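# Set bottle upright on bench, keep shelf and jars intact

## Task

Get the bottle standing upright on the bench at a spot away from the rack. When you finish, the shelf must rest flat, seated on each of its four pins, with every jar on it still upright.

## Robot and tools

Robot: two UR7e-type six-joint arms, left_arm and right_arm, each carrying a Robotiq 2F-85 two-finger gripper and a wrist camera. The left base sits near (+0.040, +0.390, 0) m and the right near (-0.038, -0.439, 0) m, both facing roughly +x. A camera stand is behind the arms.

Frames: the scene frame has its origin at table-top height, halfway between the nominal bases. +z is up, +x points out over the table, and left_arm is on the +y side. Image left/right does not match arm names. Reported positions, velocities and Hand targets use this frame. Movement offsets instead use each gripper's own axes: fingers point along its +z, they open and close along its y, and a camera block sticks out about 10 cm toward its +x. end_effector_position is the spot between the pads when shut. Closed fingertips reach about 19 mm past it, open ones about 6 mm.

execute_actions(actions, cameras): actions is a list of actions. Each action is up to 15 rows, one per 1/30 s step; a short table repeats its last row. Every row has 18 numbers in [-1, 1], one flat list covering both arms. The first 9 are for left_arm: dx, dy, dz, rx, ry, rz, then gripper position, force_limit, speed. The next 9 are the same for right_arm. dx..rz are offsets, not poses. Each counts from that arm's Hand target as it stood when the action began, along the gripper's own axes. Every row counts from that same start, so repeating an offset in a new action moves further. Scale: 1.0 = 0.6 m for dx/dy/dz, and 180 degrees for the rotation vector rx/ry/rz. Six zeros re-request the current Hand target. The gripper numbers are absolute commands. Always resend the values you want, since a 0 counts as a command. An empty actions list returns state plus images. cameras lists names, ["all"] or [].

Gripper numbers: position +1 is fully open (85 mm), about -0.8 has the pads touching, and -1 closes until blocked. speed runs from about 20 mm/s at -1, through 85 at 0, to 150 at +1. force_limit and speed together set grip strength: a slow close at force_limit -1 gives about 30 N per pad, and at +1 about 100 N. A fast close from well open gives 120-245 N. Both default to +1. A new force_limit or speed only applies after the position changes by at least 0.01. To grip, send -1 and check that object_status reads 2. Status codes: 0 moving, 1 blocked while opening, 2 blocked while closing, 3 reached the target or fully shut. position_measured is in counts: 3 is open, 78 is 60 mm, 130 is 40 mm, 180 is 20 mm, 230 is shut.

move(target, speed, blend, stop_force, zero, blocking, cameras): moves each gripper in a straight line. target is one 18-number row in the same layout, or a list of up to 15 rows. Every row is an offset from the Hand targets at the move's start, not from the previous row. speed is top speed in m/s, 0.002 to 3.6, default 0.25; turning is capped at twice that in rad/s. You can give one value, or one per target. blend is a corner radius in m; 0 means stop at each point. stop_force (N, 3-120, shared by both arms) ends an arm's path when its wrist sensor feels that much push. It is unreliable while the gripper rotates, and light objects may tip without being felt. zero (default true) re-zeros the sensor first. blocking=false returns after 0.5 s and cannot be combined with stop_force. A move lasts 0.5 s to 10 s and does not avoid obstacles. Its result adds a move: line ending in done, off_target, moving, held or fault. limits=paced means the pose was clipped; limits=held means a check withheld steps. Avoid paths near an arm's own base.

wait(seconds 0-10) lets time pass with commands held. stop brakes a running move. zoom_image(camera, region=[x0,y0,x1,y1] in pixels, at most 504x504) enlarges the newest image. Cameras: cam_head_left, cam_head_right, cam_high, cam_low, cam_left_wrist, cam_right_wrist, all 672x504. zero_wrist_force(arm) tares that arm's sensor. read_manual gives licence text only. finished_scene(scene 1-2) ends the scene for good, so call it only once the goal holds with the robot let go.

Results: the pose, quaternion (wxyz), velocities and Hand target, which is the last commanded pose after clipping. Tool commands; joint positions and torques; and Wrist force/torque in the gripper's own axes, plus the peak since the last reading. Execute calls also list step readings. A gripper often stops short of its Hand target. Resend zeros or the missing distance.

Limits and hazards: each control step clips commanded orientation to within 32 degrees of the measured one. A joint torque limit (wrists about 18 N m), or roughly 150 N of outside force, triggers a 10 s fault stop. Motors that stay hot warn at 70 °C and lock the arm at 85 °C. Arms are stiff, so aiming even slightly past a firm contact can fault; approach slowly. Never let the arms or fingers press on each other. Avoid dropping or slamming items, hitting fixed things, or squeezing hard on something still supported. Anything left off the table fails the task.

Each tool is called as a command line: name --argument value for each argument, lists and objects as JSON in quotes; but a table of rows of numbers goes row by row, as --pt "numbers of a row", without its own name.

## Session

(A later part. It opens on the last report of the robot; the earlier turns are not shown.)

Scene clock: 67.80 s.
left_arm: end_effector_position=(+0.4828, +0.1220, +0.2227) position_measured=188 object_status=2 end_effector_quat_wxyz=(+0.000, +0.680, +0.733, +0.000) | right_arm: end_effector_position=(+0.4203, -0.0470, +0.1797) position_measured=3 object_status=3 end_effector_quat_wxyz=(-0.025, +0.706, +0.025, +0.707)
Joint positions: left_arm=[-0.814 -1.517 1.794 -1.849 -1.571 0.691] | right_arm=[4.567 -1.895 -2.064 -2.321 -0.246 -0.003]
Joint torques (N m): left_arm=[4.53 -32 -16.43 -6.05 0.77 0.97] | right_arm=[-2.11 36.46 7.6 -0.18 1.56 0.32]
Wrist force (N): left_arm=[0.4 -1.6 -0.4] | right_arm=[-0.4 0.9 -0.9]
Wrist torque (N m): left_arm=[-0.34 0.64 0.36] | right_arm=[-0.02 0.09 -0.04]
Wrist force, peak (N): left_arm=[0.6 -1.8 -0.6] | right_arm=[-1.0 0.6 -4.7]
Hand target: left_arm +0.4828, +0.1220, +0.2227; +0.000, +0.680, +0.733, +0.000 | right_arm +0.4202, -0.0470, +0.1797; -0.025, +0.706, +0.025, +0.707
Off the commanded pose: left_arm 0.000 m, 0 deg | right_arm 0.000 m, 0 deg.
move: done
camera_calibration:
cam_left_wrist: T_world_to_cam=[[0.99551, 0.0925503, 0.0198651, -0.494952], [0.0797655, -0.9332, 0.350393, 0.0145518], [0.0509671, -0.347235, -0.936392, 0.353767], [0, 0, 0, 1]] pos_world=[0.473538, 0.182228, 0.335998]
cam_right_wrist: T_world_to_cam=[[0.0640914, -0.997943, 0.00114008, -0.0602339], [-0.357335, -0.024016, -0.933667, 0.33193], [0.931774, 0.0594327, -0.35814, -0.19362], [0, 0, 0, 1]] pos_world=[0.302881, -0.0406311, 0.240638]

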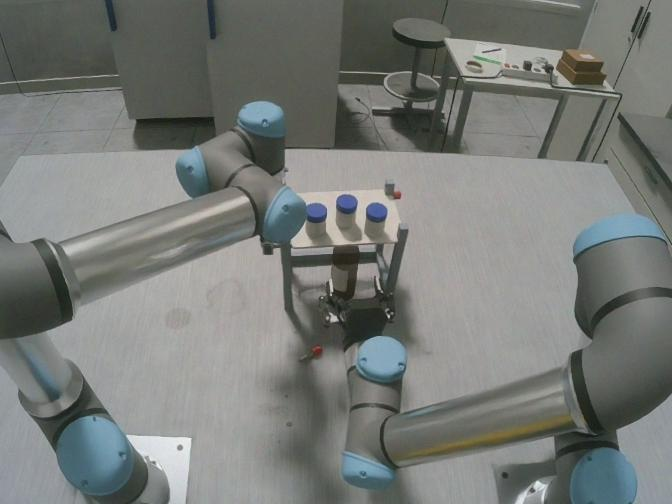

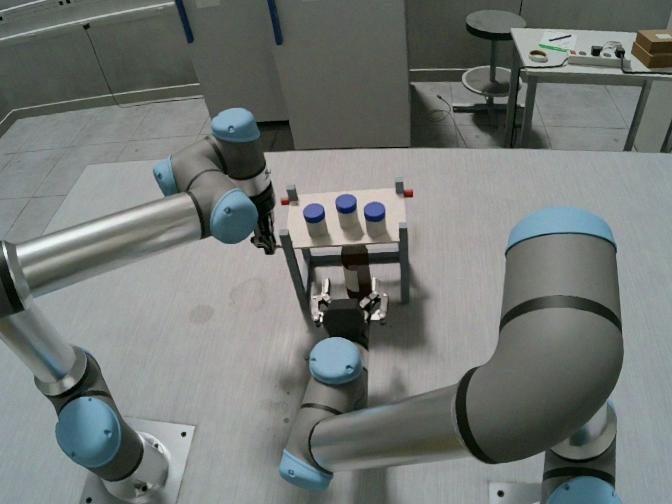

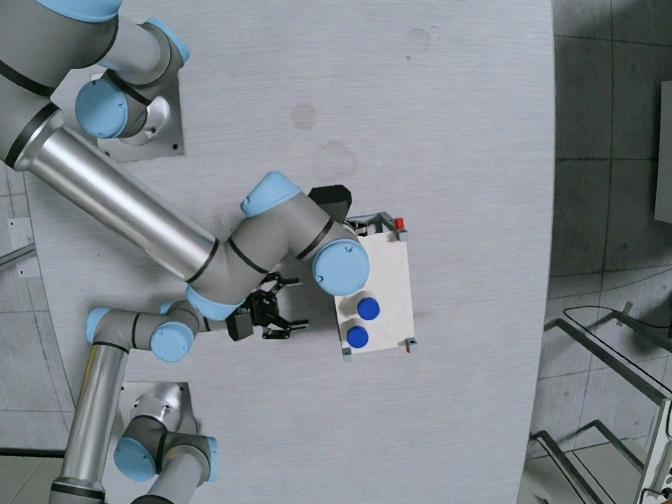

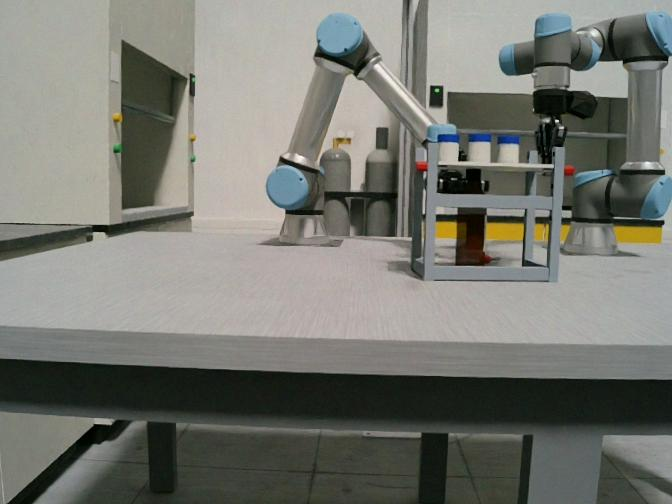

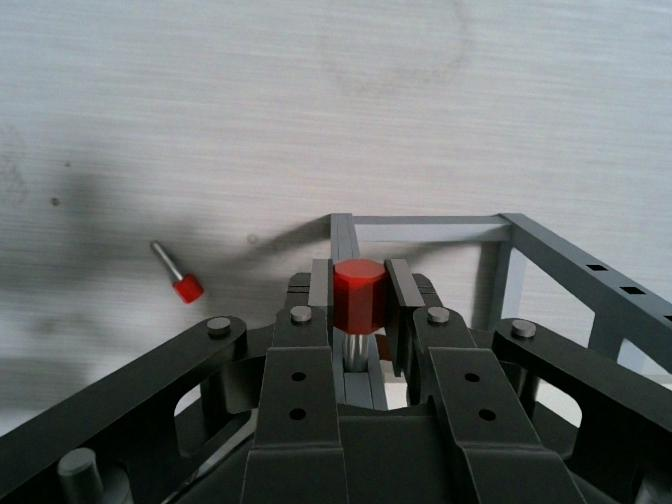

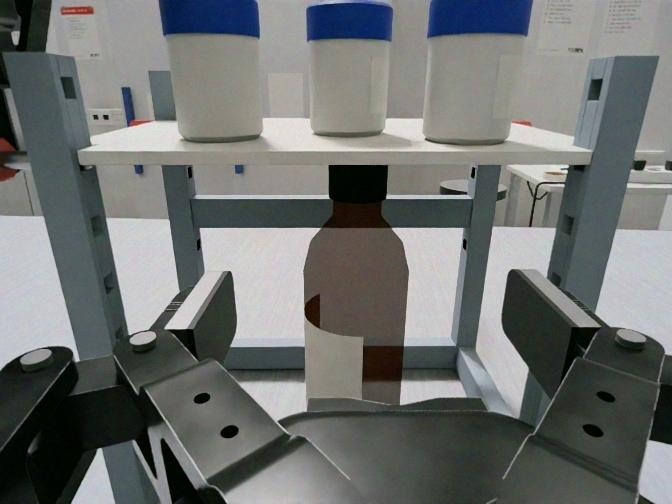

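move --pt "0 0 0 0 0 0 -1 -0.5 -0.5 0 0 0.1667 0 0 0 1 1 1" --pt "0 0 0 0 0 0 -1 -0.5 -0.5 0.029 0 0.1667 0 0 0 1 1 1" --pt "0 0 0 0 0 0 -1 -0.5 -0.5 0.048 0 0.1667 0 0 0 1 1 1" --speed '[0.15,0.06,0.015]' --cameras '["cam_head_left","cam_low","cam_right_wrist"]'

zoom_image --camera "cam_low" --region '[400, 110, 600, 290]'

Scene clock: 70.83 s.
left_arm: end_effector_position=(+0.4828, +0.1220, +0.2227) position_measured=188 object_status=2 end_effector_quat_wxyz=(+0.000, +0.680, +0.733, +0.000) | right_arm: end_effector_position=(+0.5200, -0.0400, +0.2088) position_measured=3 object_status=3 end_effector_quat_wxyz=(-0.025, +0.706, +0.025, +0.707)
Joint positions: left_arm=[-0.814 -1.517 1.794 -1.849 -1.571 0.691] | right_arm=[4.352 -1.964 -1.858 -2.459 -0.462 -0.002]
Joint torques (N m): left_arm=[3.68 -31.49 -16.33 -3.33 0.78 1.1] | right_arm=[-5.92 32.19 19.41 2.56 1.43 1]
Wrist force (N): left_arm=[-3.1 -1.7 0.3] | right_arm=[-3.7 0.7 -0.6]
Wrist torque (N m): left_arm=[-0.31 0.71 0.38] | right_arm=[0.00 0.06 0.09]
Wrist force, peak (N): left_arm=[-3.3 -1.8 0.3] | right_arm=[-5.2 -0.1 -0.8]
Hand target: left_arm +0.4828, +0.1220, +0.2227; +0.000, +0.680, +0.733, +0.000 | right_arm +0.5200, -0.0401, +0.2086; -0.025, +0.706, +0.025, +0.707
Off the commanded pose: left_arm 0.000 m, 0 deg | right_arm 0.000 m, 0 deg.
move: done
camera_calibration:
cam_right_wrist: T_world_to_cam=[[0.0640913, -0.997943, 0.00113908, -0.0597772], [-0.357248, -0.0240095, -0.933701, 0.394808], [0.931808, 0.0594352, -0.358052, -0.276672], [0, 0, 0, 1]] pos_world=[0.402681, -0.0337311, 0.269638]
Images, in order (width x height): cam_head_left 672x504, cam_low 672x504, cam_right_wrist 672x504.

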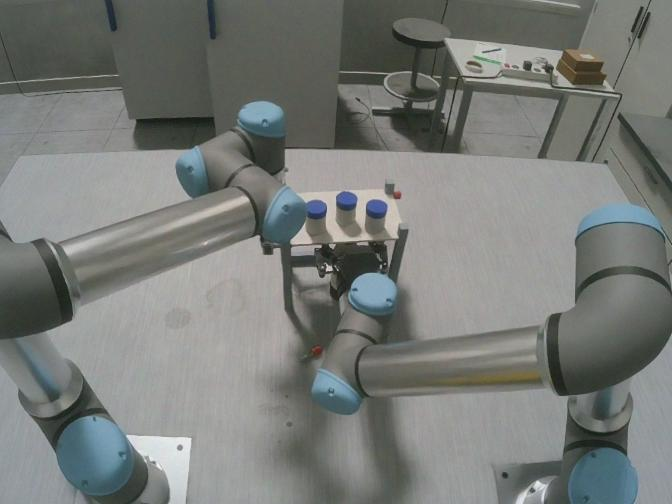

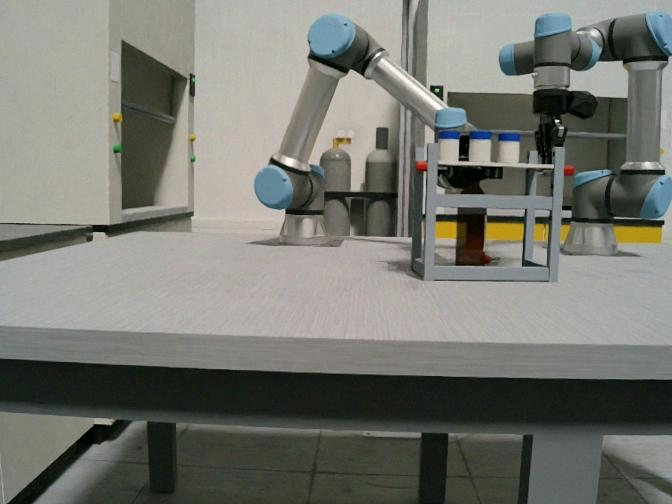

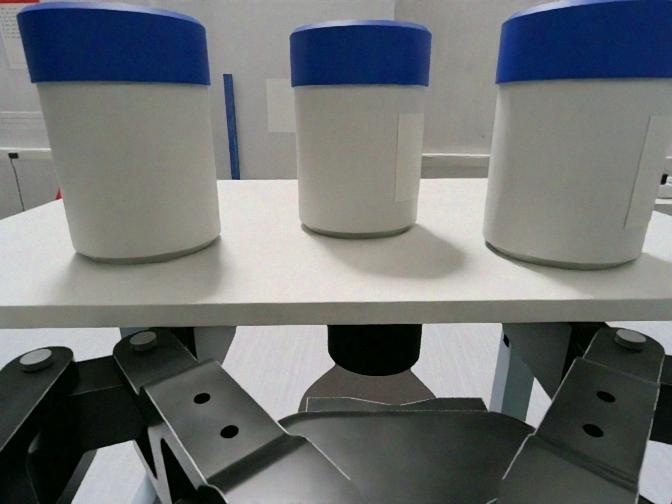

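Scaled by 2.520 from the camera's 672x504 image, which has a finer 960x720 frame.

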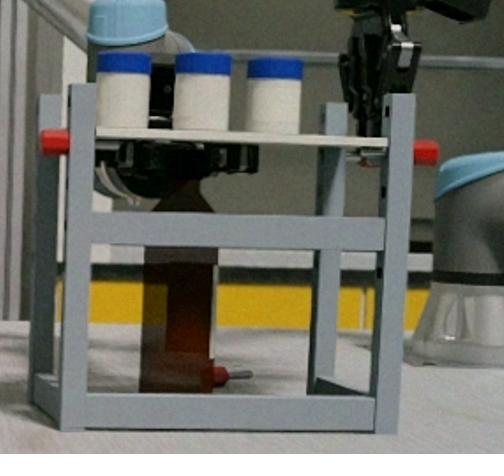

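move --pt "0 0 0 0 0 0 -1 -0.5 -0.5 0.003 0 0 0 0 0 1 1 1" --pt "-0.0265 0 0 0 0 0 -1 -0.5 -0.5 0.003 0 0 0 0 0 1 1 1" --speed '[0.02,0.02]' --cameras '["cam_head_left","cam_head_right","cam_low","cam_right_wrist","cam_left_wrist"]'

zoom_image --camera "cam_head_right" --region '[250, 205, 320, 265]'

zoom_image --camera "cam_low" --region '[400, 110, 600, 290]'

Scene clock: 73.03 s.
left_arm: end_effector_position=(+0.4840, +0.1060, +0.2227) position_measured=188 object_status=2 end_effector_quat_wxyz=(+0.000, +0.680, +0.733, +0.000) | right_arm: end_effector_position=(+0.5200, -0.0401, +0.2104) position_measured=3 object_status=3 end_effector_quat_wxyz=(-0.025, +0.706, +0.025, +0.707)
Joint positions: left_arm=[-0.834 -1.494 1.769 -1.847 -1.571 0.671] | right_arm=[4.352 -1.961 -1.857 -2.463 -0.462 -0.002]
Joint torques (N m): left_arm=[4.51 -35.49 -16.74 -0.75 1.26 0.73] | right_arm=[2.52 31.16 18.59 2.3 1.52 0.63]
Wrist force (N): left_arm=[-3.0 -1.9 0.6] | right_arm=[-4.2 0.9 -1.2]
Wrist torque (N m): left_arm=[-0.29 0.69 0.37] | right_arm=[-0.08 0.11 0.08]
Wrist force, peak (N): left_arm=[-3.2 -2.4 0.2] | right_arm=[-4.4 1.0 -0.8]
Hand target: left_arm +0.4839, +0.1061, +0.2227; +0.000, +0.680, +0.733, +0.000 | right_arm +0.5200, -0.0401, +0.2104; -0.025, +0.706, +0.025, +0.707
Off the commanded pose: left_arm 0.000 m, 0 deg | right_arm 0.000 m, 0 deg.
move: done
camera_calibration:
cam_left_wrist: T_world_to_cam=[[0.99551, 0.0925482, 0.0198564, -0.494565], [0.0797618, -0.933167, 0.350481, -0.000535471], [0.0509657, -0.347323, -0.936359, 0.348253], [0, 0, 0, 1]] pos_world=[0.474638, 0.166228, 0.336098]
cam_right_wrist: T_world_to_cam=[[0.0640913, -0.997943, 0.00113908, -0.0597791], [-0.357248, -0.0240095, -0.933701, 0.396395], [0.931808, 0.0594352, -0.358052, -0.276063], [0, 0, 0, 1]] pos_world=[0.402681, -0.0337311, 0.271338]
Images, in order (width x height): cam_head_left 672x504, cam_head_right 672x504, cam_low 672x504, cam_left_wrist 672x504, cam_right_wrist 672x504.

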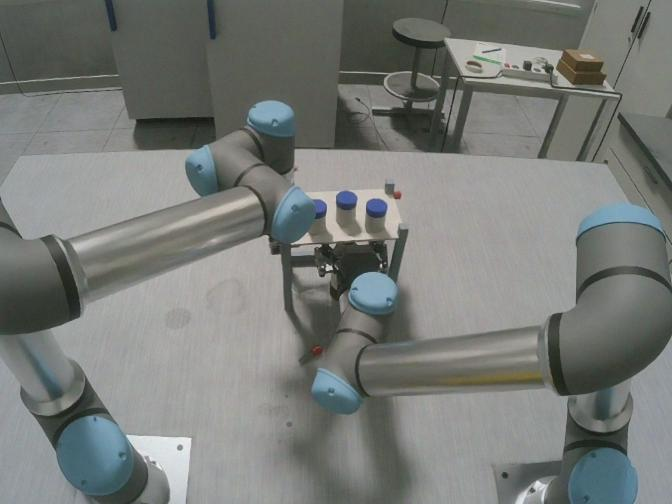

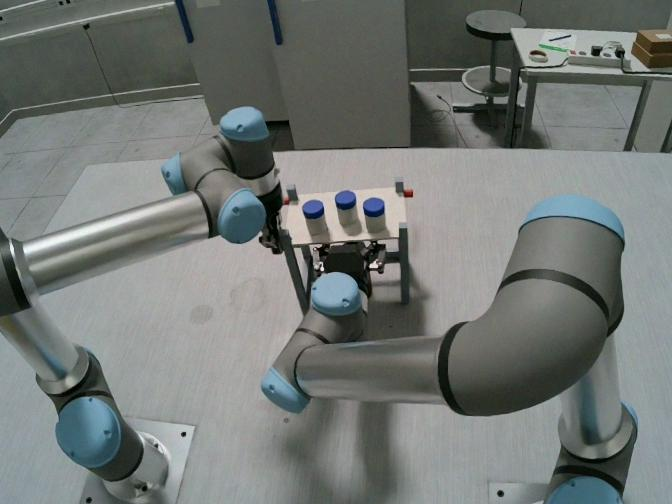

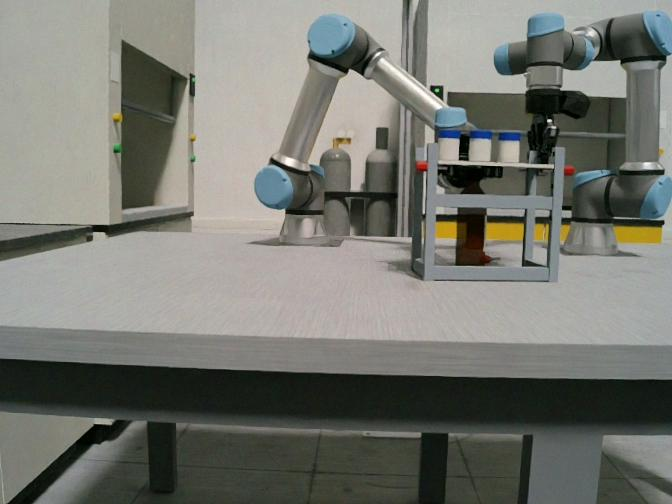

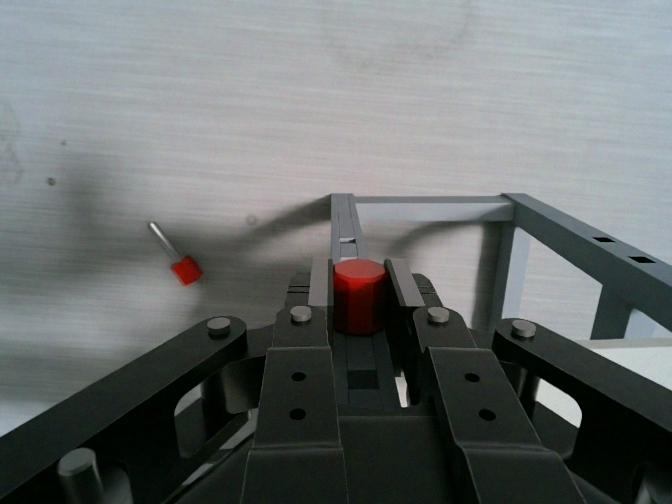

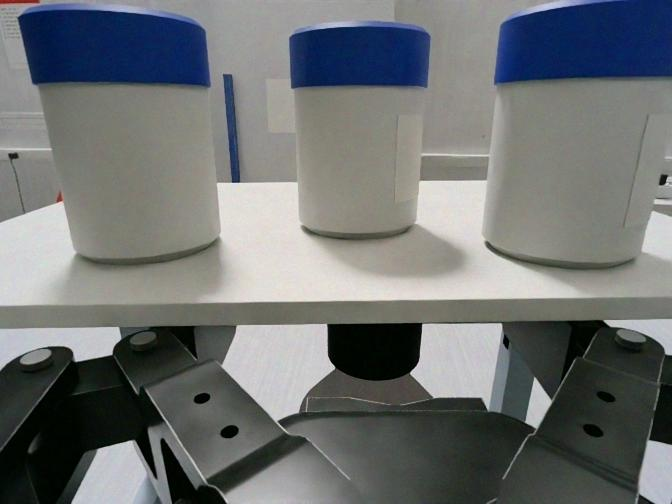

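Scaled by 7.200 from the camera's 672x504 image, which has a finer 960x720 frame.

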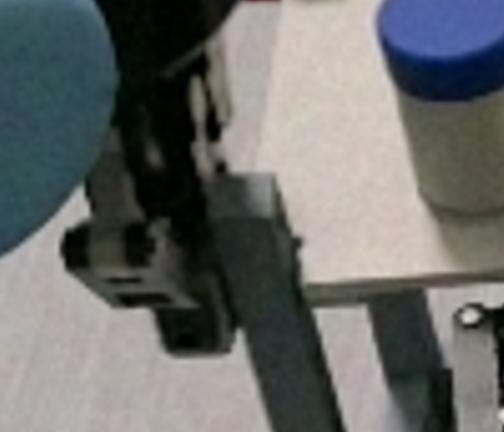

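Scaled by 2.520 from the camera's 672x504 image, which has a finer 960x720 frame.

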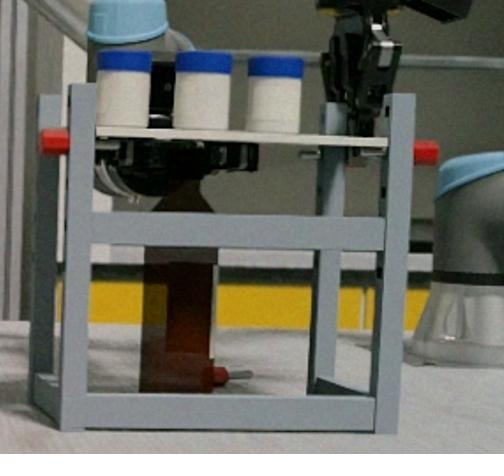

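move --pt "0 0 0 0 0 0 0.2 -0.5 -0.5 0 0 0 0 0 0 1 1 1" --pt "0.12 0 0 0 0 0 0.2 -0.5 -0.5 -0.04 0 0 0 0 0 1 1 1" --pt "0.2 0 -0.25 0 0 0 0.2 -0.5 -0.5 -0.045 0 -0.2 0 0 0 1 1 1" --speed '[0.05,0.05,0.25]' --cameras '["all"]'

zoom_image --camera "cam_low" --region '[400, 110, 600, 290]'

Scene clock: 77.60 s.
left_arm: end_effector_position=(+0.4750, +0.2259, +0.3725) position_measured=104 object_status=3 end_effector_quat_wxyz=(+0.000, +0.680, +0.733, +0.000) | right_arm: end_effector_position=(+0.4004, -0.0484, +0.1833) position_measured=3 object_status=3 end_effector_quat_wxyz=(-0.025, +0.706, +0.025, +0.707)
Joint positions: left_arm=[-0.66 -1.675 1.562 -1.459 -1.571 0.844] | right_arm=[4.616 -1.868 -2.091 -2.32 -0.197 -0.005]
Joint torques (N m): left_arm=[-5.19 -25.97 -28.84 -0.38 -1.43 0.09] | right_arm=[7.6 30.37 16.15 -0.24 1.57 1.62]
Wrist force (N): left_arm=[-3.0 -1.0 -0.3] | right_arm=[-0.5 0.9 -0.8]
Wrist torque (N m): left_arm=[-0.35 0.67 0.17] | right_arm=[-0.03 0.10 -0.05]
Wrist force, peak (N): left_arm=[-4.3 -1.3 2.3] | right_arm=[-4.3 1.0 -1.1]
Hand target: left_arm +0.4749, +0.2259, +0.3726; +0.000, +0.680, +0.733, +0.000 | right_arm +0.4003, -0.0484, +0.1833; -0.025, +0.706, +0.025, +0.707
Off the commanded pose: left_arm 0.000 m, 0 deg | right_arm 0.000 m, 0 deg.
move: done
camera_calibration:
cam_left_wrist: T_world_to_cam=[[0.995502, 0.0926412, 0.0198218, -0.49978], [0.079861, -0.933159, 0.350482, 0.0595455], [0.0509659, -0.347322, -0.93636, 0.530523], [0, 0, 0, 1]] pos_world=[0.465738, 0.286128, 0.485797]
cam_right_wrist: T_world_to_cam=[[0.0642195, -0.997935, 0.00119743, -0.0604098], [-0.357239, -0.0241095, -0.933702, 0.328123], [0.931803, 0.0595341, -0.358049, -0.17373], [0, 0, 0, 1]] pos_world=[0.28298, -0.0420313, 0.244238]

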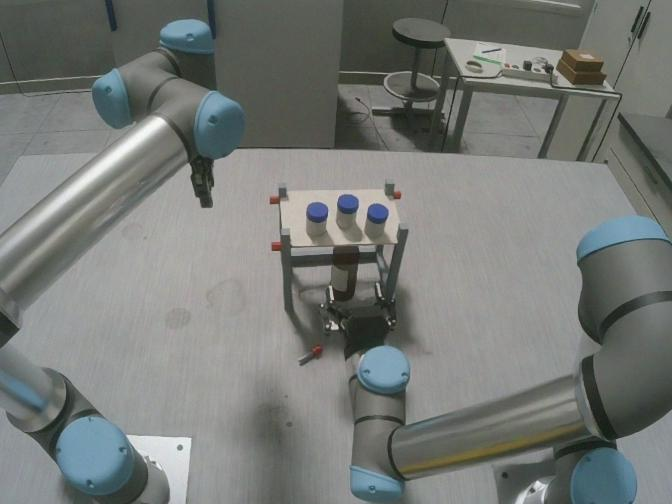

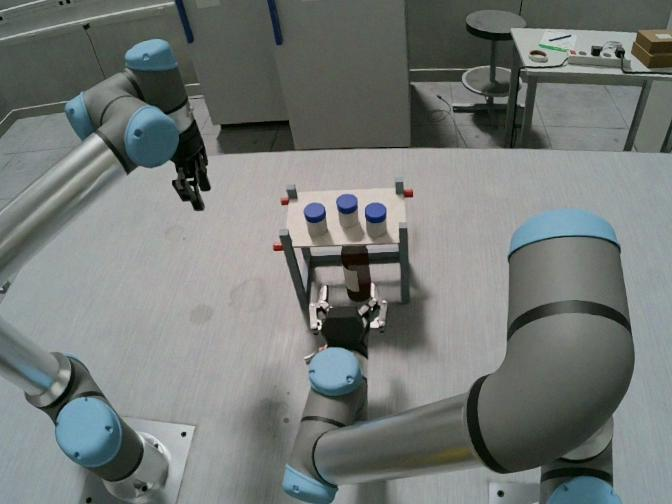

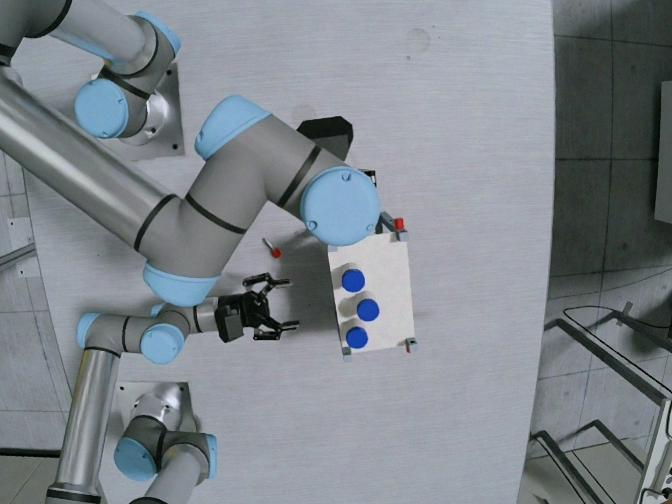

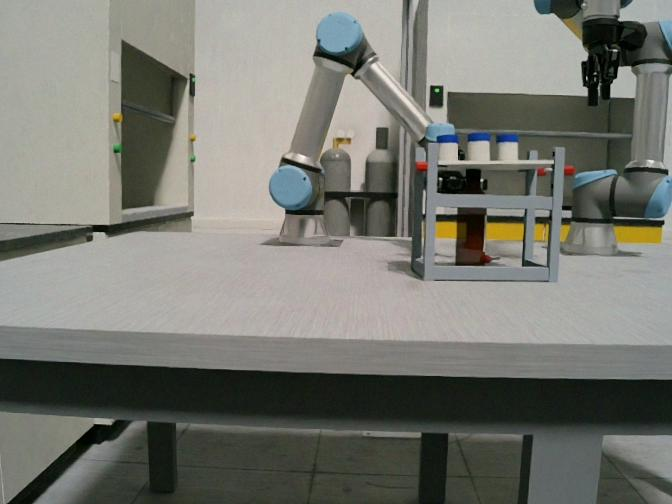

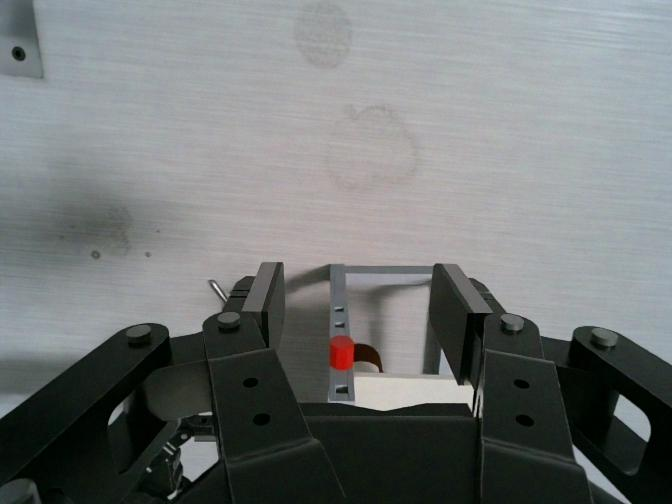

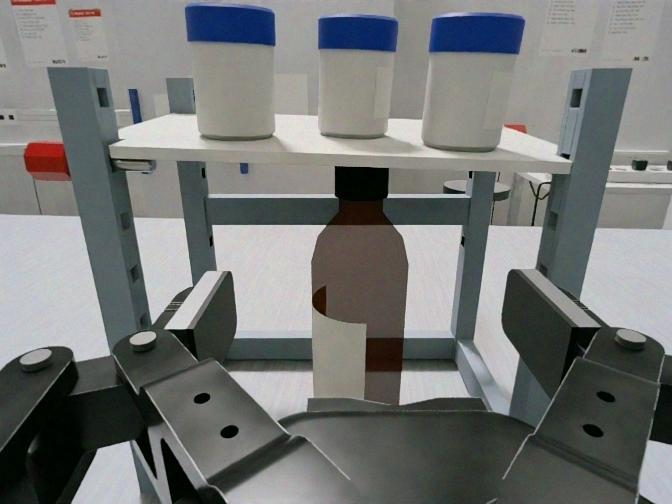

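Scaled by 2.520 from the camera's 672x504 image, which has a finer 960x720 frame.

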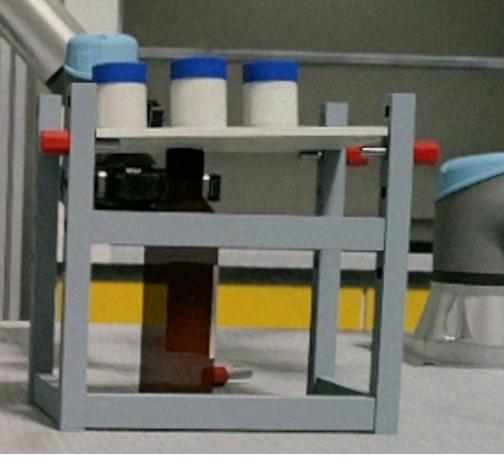

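move --pt "0.335 -0.025 0 0 0 0 0.2 -0.5 -0.5 0 0 -0.1 0 0 0 1 1 1" --pt "0.335 -0.025 0 0 0 0 0.2 -0.5 -0.5 0.195 -0.007 -0.1 -0.2451 -0.4557 0.2448 1 1 1" --pt "0.335 -0.025 0 0 0 0 0.2 -0.5 -0.5 -0.105 -0.107 -0.051 -0.2451 -0.4557 0.2448 1 1 1" --speed 0.35 --cameras '["cam_right_wrist","cam_head_left","cam_high"]'

Scene clock: 83.10 s.
left_arm: end_effector_position=(+0.4450, +0.4252, +0.3724) position_measured=104 object_status=3 end_effector_quat_wxyz=(+0.000, +0.680, +0.733, +0.000) | right_arm: end_effector_position=(+0.3653, +0.0135, +0.1204) position_measured=3 object_status=3 end_effector_quat_wxyz=(+0.000, +0.897, -0.443, +0.000)
Joint positions: left_arm=[-0.256 -1.818 1.678 -1.431 -1.572 1.249] | right_arm=[4.237 -1.921 -1.709 -1.082 1.571 -1.16]
Joint torques (N m): left_arm=[5.62 -19.46 -15.46 -5.33 1.24 -0.54] | right_arm=[-6.73 31.95 13.66 5.06 -1.51 -2.01]
Wrist force (N): left_arm=[-3.2 -1.0 -0.4] | right_arm=[-1.1 0.6 -4.1]
Wrist torque (N m): left_arm=[-0.35 0.72 0.18] | right_arm=[0.20 -0.02 -0.10]
Wrist force, peak (N): left_arm=[-7.9 -1.9 -0.3] | right_arm=[-0.2 2.1 -7.4]
Hand target: left_arm +0.4450, +0.4252, +0.3724; +0.000, +0.680, +0.733, +0.000 | right_arm +0.3654, +0.0135, +0.1203; +0.000, +0.897, -0.443, +0.000
Off the commanded pose: left_arm 0.000 m, 0 deg | right_arm 0.000 m, 0 deg.
move: done
camera_calibration:
cam_right_wrist: T_world_to_cam=[[-0.793319, -0.608778, 0.00592963, 0.311122], [-0.566476, 0.741693, 0.35916, 0.168809], [-0.223046, 0.281569, -0.933257, 0.320892], [0, 0, 0, 1]] pos_world=[0.414019, -0.0261534, 0.237001]
Images, in order (width x height): cam_head_left 672x504, cam_high 672x504, cam_right_wrist 672x504.

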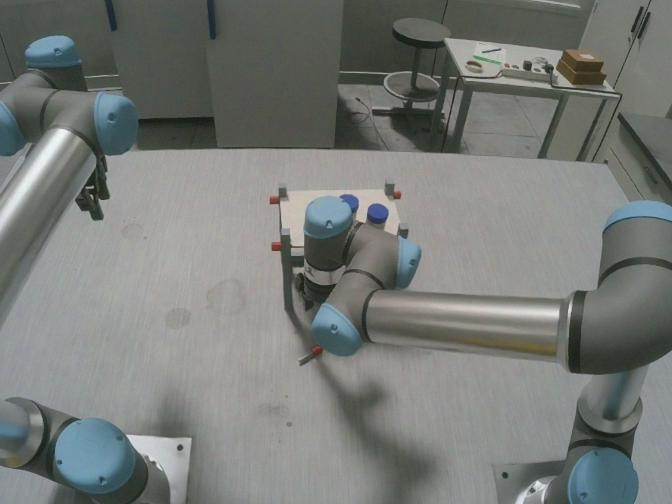

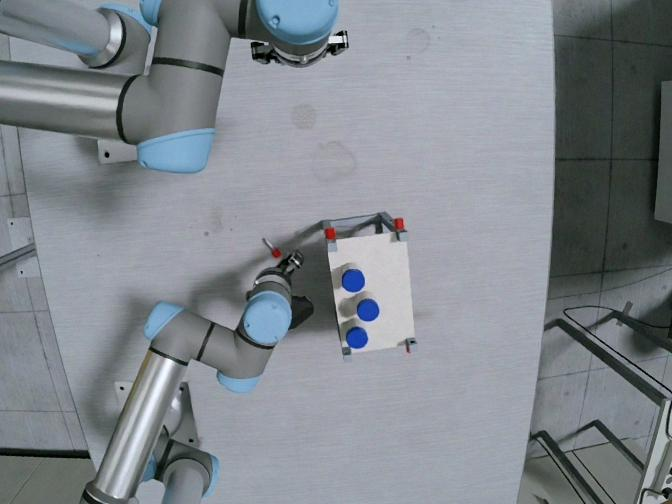

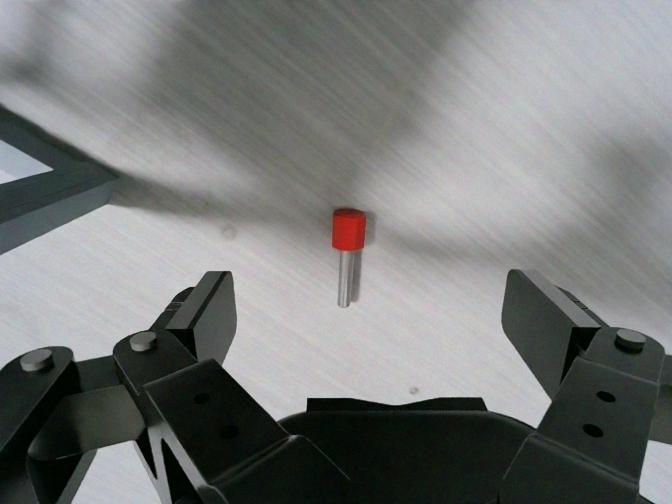

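move --pt "0 0 0 0 0 0 0.2 -0.5 -0.5 -0.0167 -0.0048 0.13 0 0 0.016 1 1 1" --pt "0 0 0 0 0 0 0.2 -0.5 -0.5 -0.0167 -0.0048 0.1668 0 0 0.016 1 1 1" --speed '[0.25,0.1]' --cameras '["cam_right_wrist"]'

Scene clock: 85.20 s.
left_arm: end_effector_position=(+0.4450, +0.4252, +0.3724) position_measured=104 object_status=3 end_effector_quat_wxyz=(+0.000, +0.680, +0.733, +0.000) | right_arm: end_effector_position=(+0.3615, +0.0231, +0.0202) position_measured=3 object_status=3 end_effector_quat_wxyz=(+0.000, +0.885, -0.465, +0.000)
Joint positions: left_arm=[-0.256 -1.818 1.678 -1.431 -1.572 1.249] | right_arm=[4.251 -2.067 -1.795 -0.85 1.571 -1.096]
Joint torques (N m): left_arm=[5.3 -19.35 -15.08 -5.41 0.84 -0.27] | right_arm=[-7.51 36.28 27.77 3.1 -1.73 1.76]
Wrist force (N): left_arm=[-3.3 -1.1 -0.2] | right_arm=[-0.7 1.0 -3.8]
Wrist torque (N m): left_arm=[-0.36 0.73 0.19] | right_arm=[0.23 -0.09 -0.09]
Wrist force, peak (N): left_arm=[-3.2 -1.3 -0.5] | right_arm=[-0.3 0.9 -6.5]
Hand target: left_arm +0.4450, +0.4252, +0.3724; +0.000, +0.680, +0.733, +0.000 | right_arm +0.3615, +0.0232, +0.0202; +0.000, +0.885, -0.465, +0.000
Off the commanded pose: left_arm 0.000 m, 0 deg | right_arm 0.000 m, 0 deg.
move: done
camera_calibration:
cam_right_wrist: T_world_to_cam=[[-0.822912, -0.568135, 0.00620095, 0.32422], [-0.528428, 0.769319, 0.359043, 0.181006], [-0.208755, 0.292184, -0.9333, 0.218364], [0, 0, 0, 1]] pos_world=[0.408038, -0.0188531, 0.1368]
Images, in order (width x height): cam_right_wrist 672x504.

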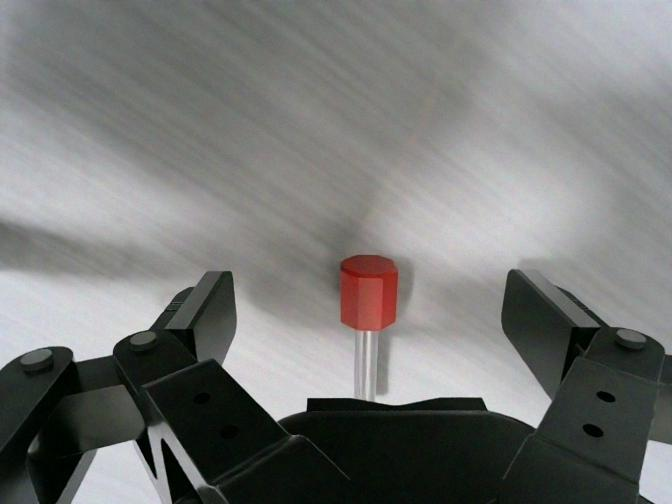

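move --pt "0 0 0 0 0 0 0.2 -0.5 -0.5 0 0 0 0 0 0 -1 -0.5 -0.5" --pt "0 0 0 0 0 0 0.2 -0.5 -0.5 0 0 -0.45 0 0 0 -1 -0.5 -0.5" --pt "0 0 0 0 0 0 0.2 -0.5 -0.5 0.371 0.1955 -0.467 0.0675 -0.2436 0.1629 -1 -0.5 -0.5" --pt "0 0 0 0 0 0 0.2 -0.5 -0.5 0.4847 0.0433 -0.455 0.0675 -0.2436 0.1629 -1 -0.5 -0.5" --speed '[0.1,0.3,0.3,0.3]' --cameras '["cam_right_wrist","cam_head_left","cam_high"]'

zoom_image --camera "cam_right_wrist" --region '[250, 0, 450, 260]'

Scene clock: 92.73 s.
left_arm: end_effector_position=(+0.4450, +0.4252, +0.3724) position_measured=104 object_status=3 end_effector_quat_wxyz=(+0.000, +0.680, +0.733, +0.000) | right_arm: end_effector_position=(+0.5052, -0.2310, +0.2931) position_measured=188 object_status=2 end_effector_quat_wxyz=(-0.262, +0.674, -0.632, -0.279)
Joint positions: left_arm=[-0.256 -1.818 1.678 -1.431 -1.572 1.249] | right_arm=[3.464 -1.74 -1.735 -1.016 2.33 -1.254]
Joint torques (N m): left_arm=[5.7 -19.78 -16.39 -4.99 0.29 0.72] | right_arm=[0.98 25.72 32.87 4.75 -0.8 1.09]
Wrist force (N): left_arm=[-3.3 -1.1 -0.3] | right_arm=[-0.7 0.0 -3.3]
Wrist torque (N m): left_arm=[-0.37 0.73 0.18] | right_arm=[0.04 -0.02 -0.02]
Wrist force, peak (N): left_arm=[-3.4 -1.1 -0.3] | right_arm=[0.4 4.6 -13.7]
Hand target: left_arm +0.4450, +0.4252, +0.3724; +0.000, +0.680, +0.733, +0.000 | right_arm +0.5052, -0.2310, +0.2931; -0.262, +0.674, -0.632, -0.279
Off the commanded pose: left_arm 0.000 m, 0 deg | right_arm 0.000 m, 0 deg.
move: done
camera_calibration:
cam_right_wrist: T_world_to_cam=[[-0.997703, -0.067647, 0.00363324, 0.501122], [-0.0241954, 0.405918, 0.913589, -0.146724], [-0.0632764, 0.911403, -0.406622, 0.492515], [0, 0, 0, 1]] pos_world=[0.527585, -0.355422, 0.332492]
Images, in order (width x height): cam_head_left 672x504, cam_high 672x504, cam_right_wrist 672x504.

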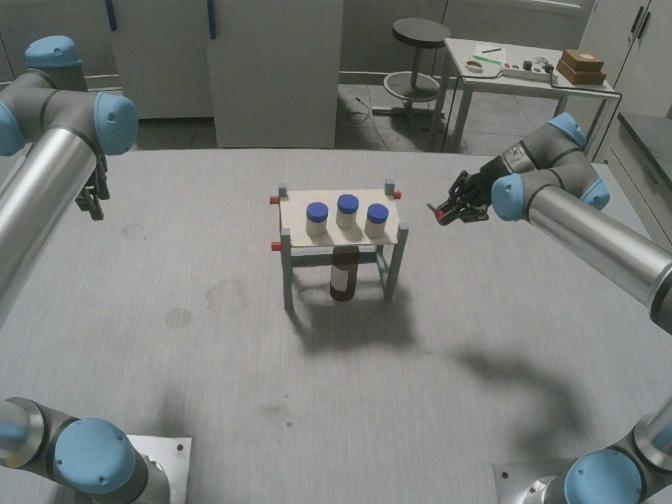

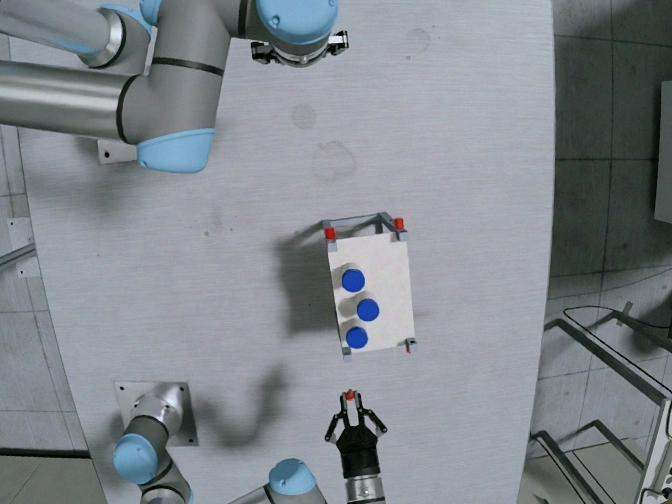

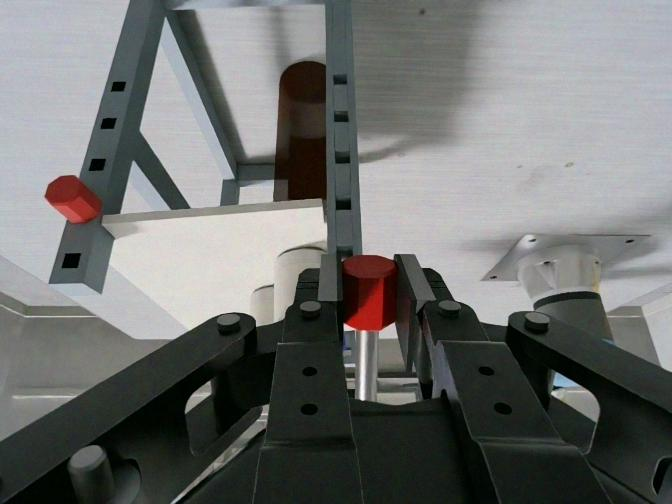

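Scaled by 1.938 from the camera's 672x504 image, which has a finer 960x720 frame.

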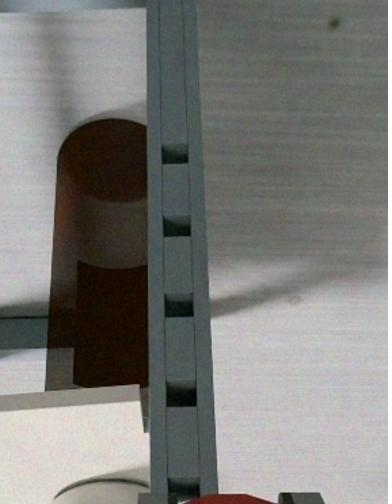

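move --pt "-0.5257 -0.2317 0.117 -0.386 0.3841 0.386 1 0 0 0.0679 -0.0098 0.0981 0 0.25 0 -1 -0.5 -0.5" --pt "-0.7787 -0.1338 0.32 -0.386 0.3841 0.386 1 0 0 0.0679 -0.0098 0.0981 0 0.25 0 -1 -0.5 -0.5" --speed 0.3 --cameras '["all"]'

Scene clock: 98.87 s.
left_arm: end_effector_position=(+0.3998, -0.0467, +0.1809) position_measured=3 object_status=3 end_effector_quat_wxyz=(-0.024, +0.707, +0.025, +0.707) | right_arm: end_effector_position=(+0.5103, -0.2179, +0.2227) position_measured=188 object_status=2 end_effector_quat_wxyz=(+0.000, +0.729, -0.684, +0.000)
Joint positions: left_arm=[-1.646 -1.17 1.941 -0.771 -0.136 -0.001] | right_arm=[3.784 -1.8 -1.59 -1.322 1.571 -1.023]
Joint torques (N m): left_arm=[2.72 -26.69 -19.98 -1.06 0.92 -0.3] | right_arm=[-6.33 41.59 15.34 5.48 -1.56 -2.14]
Wrist force (N): left_arm=[2.5 0.2 3.9] | right_arm=[-1.0 0.9 -3.7]
Wrist torque (N m): left_arm=[0.21 -0.53 -0.04] | right_arm=[0.20 0.00 -0.08]
Wrist force, peak (N): left_arm=[4.8 -2.7 3.3] | right_arm=[-2.1 1.1 -3.6]
Hand target: left_arm +0.3999, -0.0469, +0.1808; -0.024, +0.707, +0.025, +0.707 | right_arm +0.5103, -0.2179, +0.2227; +0.000, +0.729, -0.684, +0.000
Off the commanded pose: left_arm 0.000 m, 0 deg | right_arm 0.000 m, 0 deg.
move: done
camera_calibration:
cam_left_wrist: T_world_to_cam=[[0.0503429, -0.998555, 0.0188148, -0.068773], [-0.3479, -0.0351922, -0.936871, 0.324086], [0.936179, 0.0406192, -0.349169, -0.181725], [0, 0, 0, 1]] pos_world=[0.286339, -0.0498867, 0.241468]
cam_right_wrist: T_world_to_cam=[[-0.997932, -0.0640157, 0.00589013, 0.507739], [-0.0576583, 0.931801, 0.358362, 0.167786], [-0.0284292, 0.357281, -0.933564, 0.431058], [0, 0, 0, 1]] pos_world=[0.528618, -0.277848, 0.339302]

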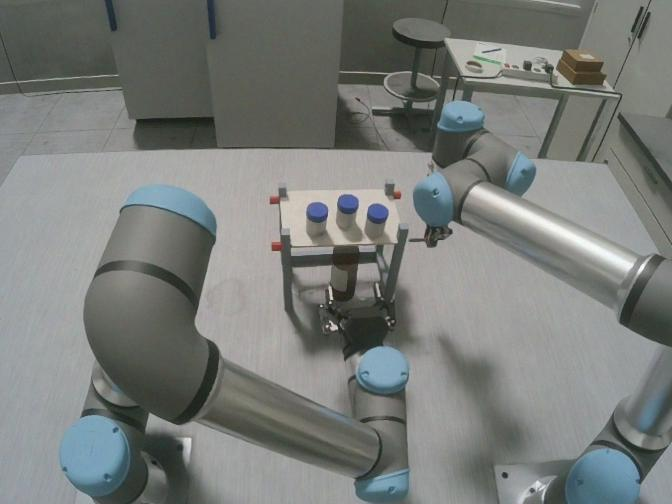

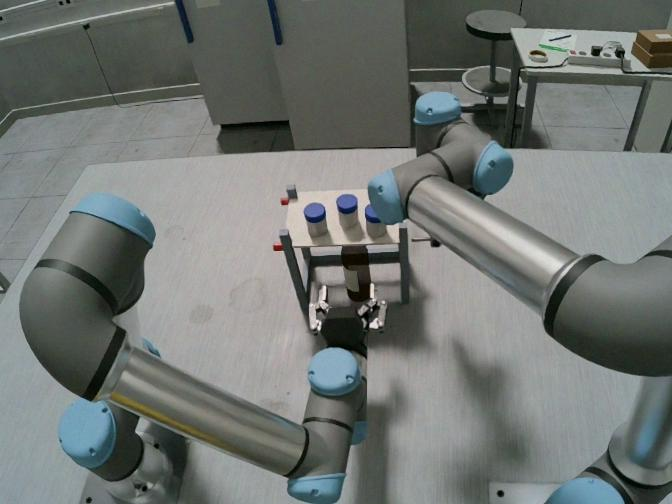

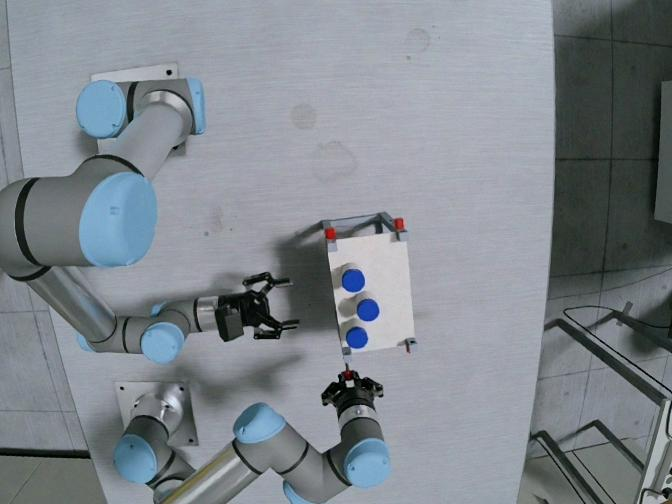

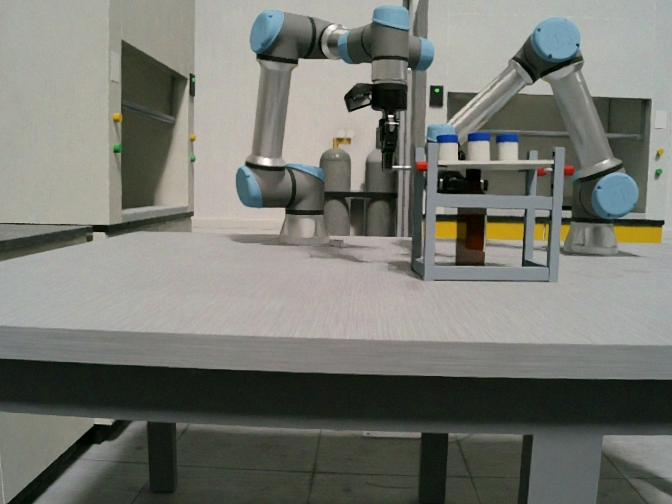

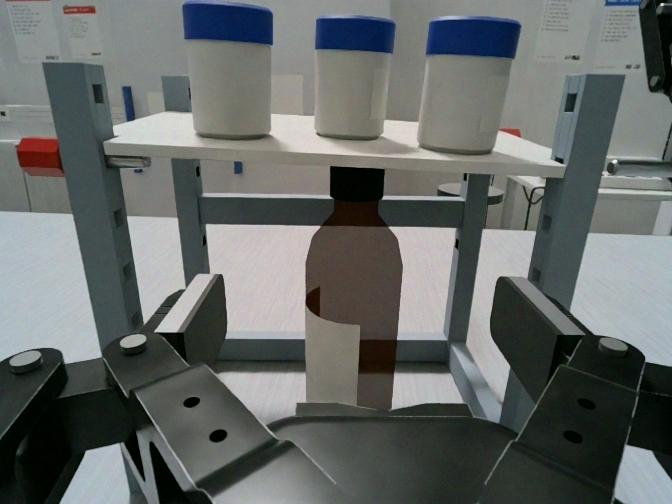

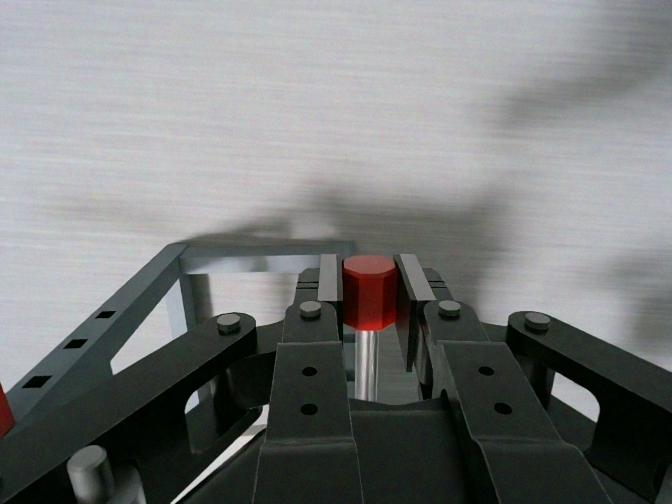

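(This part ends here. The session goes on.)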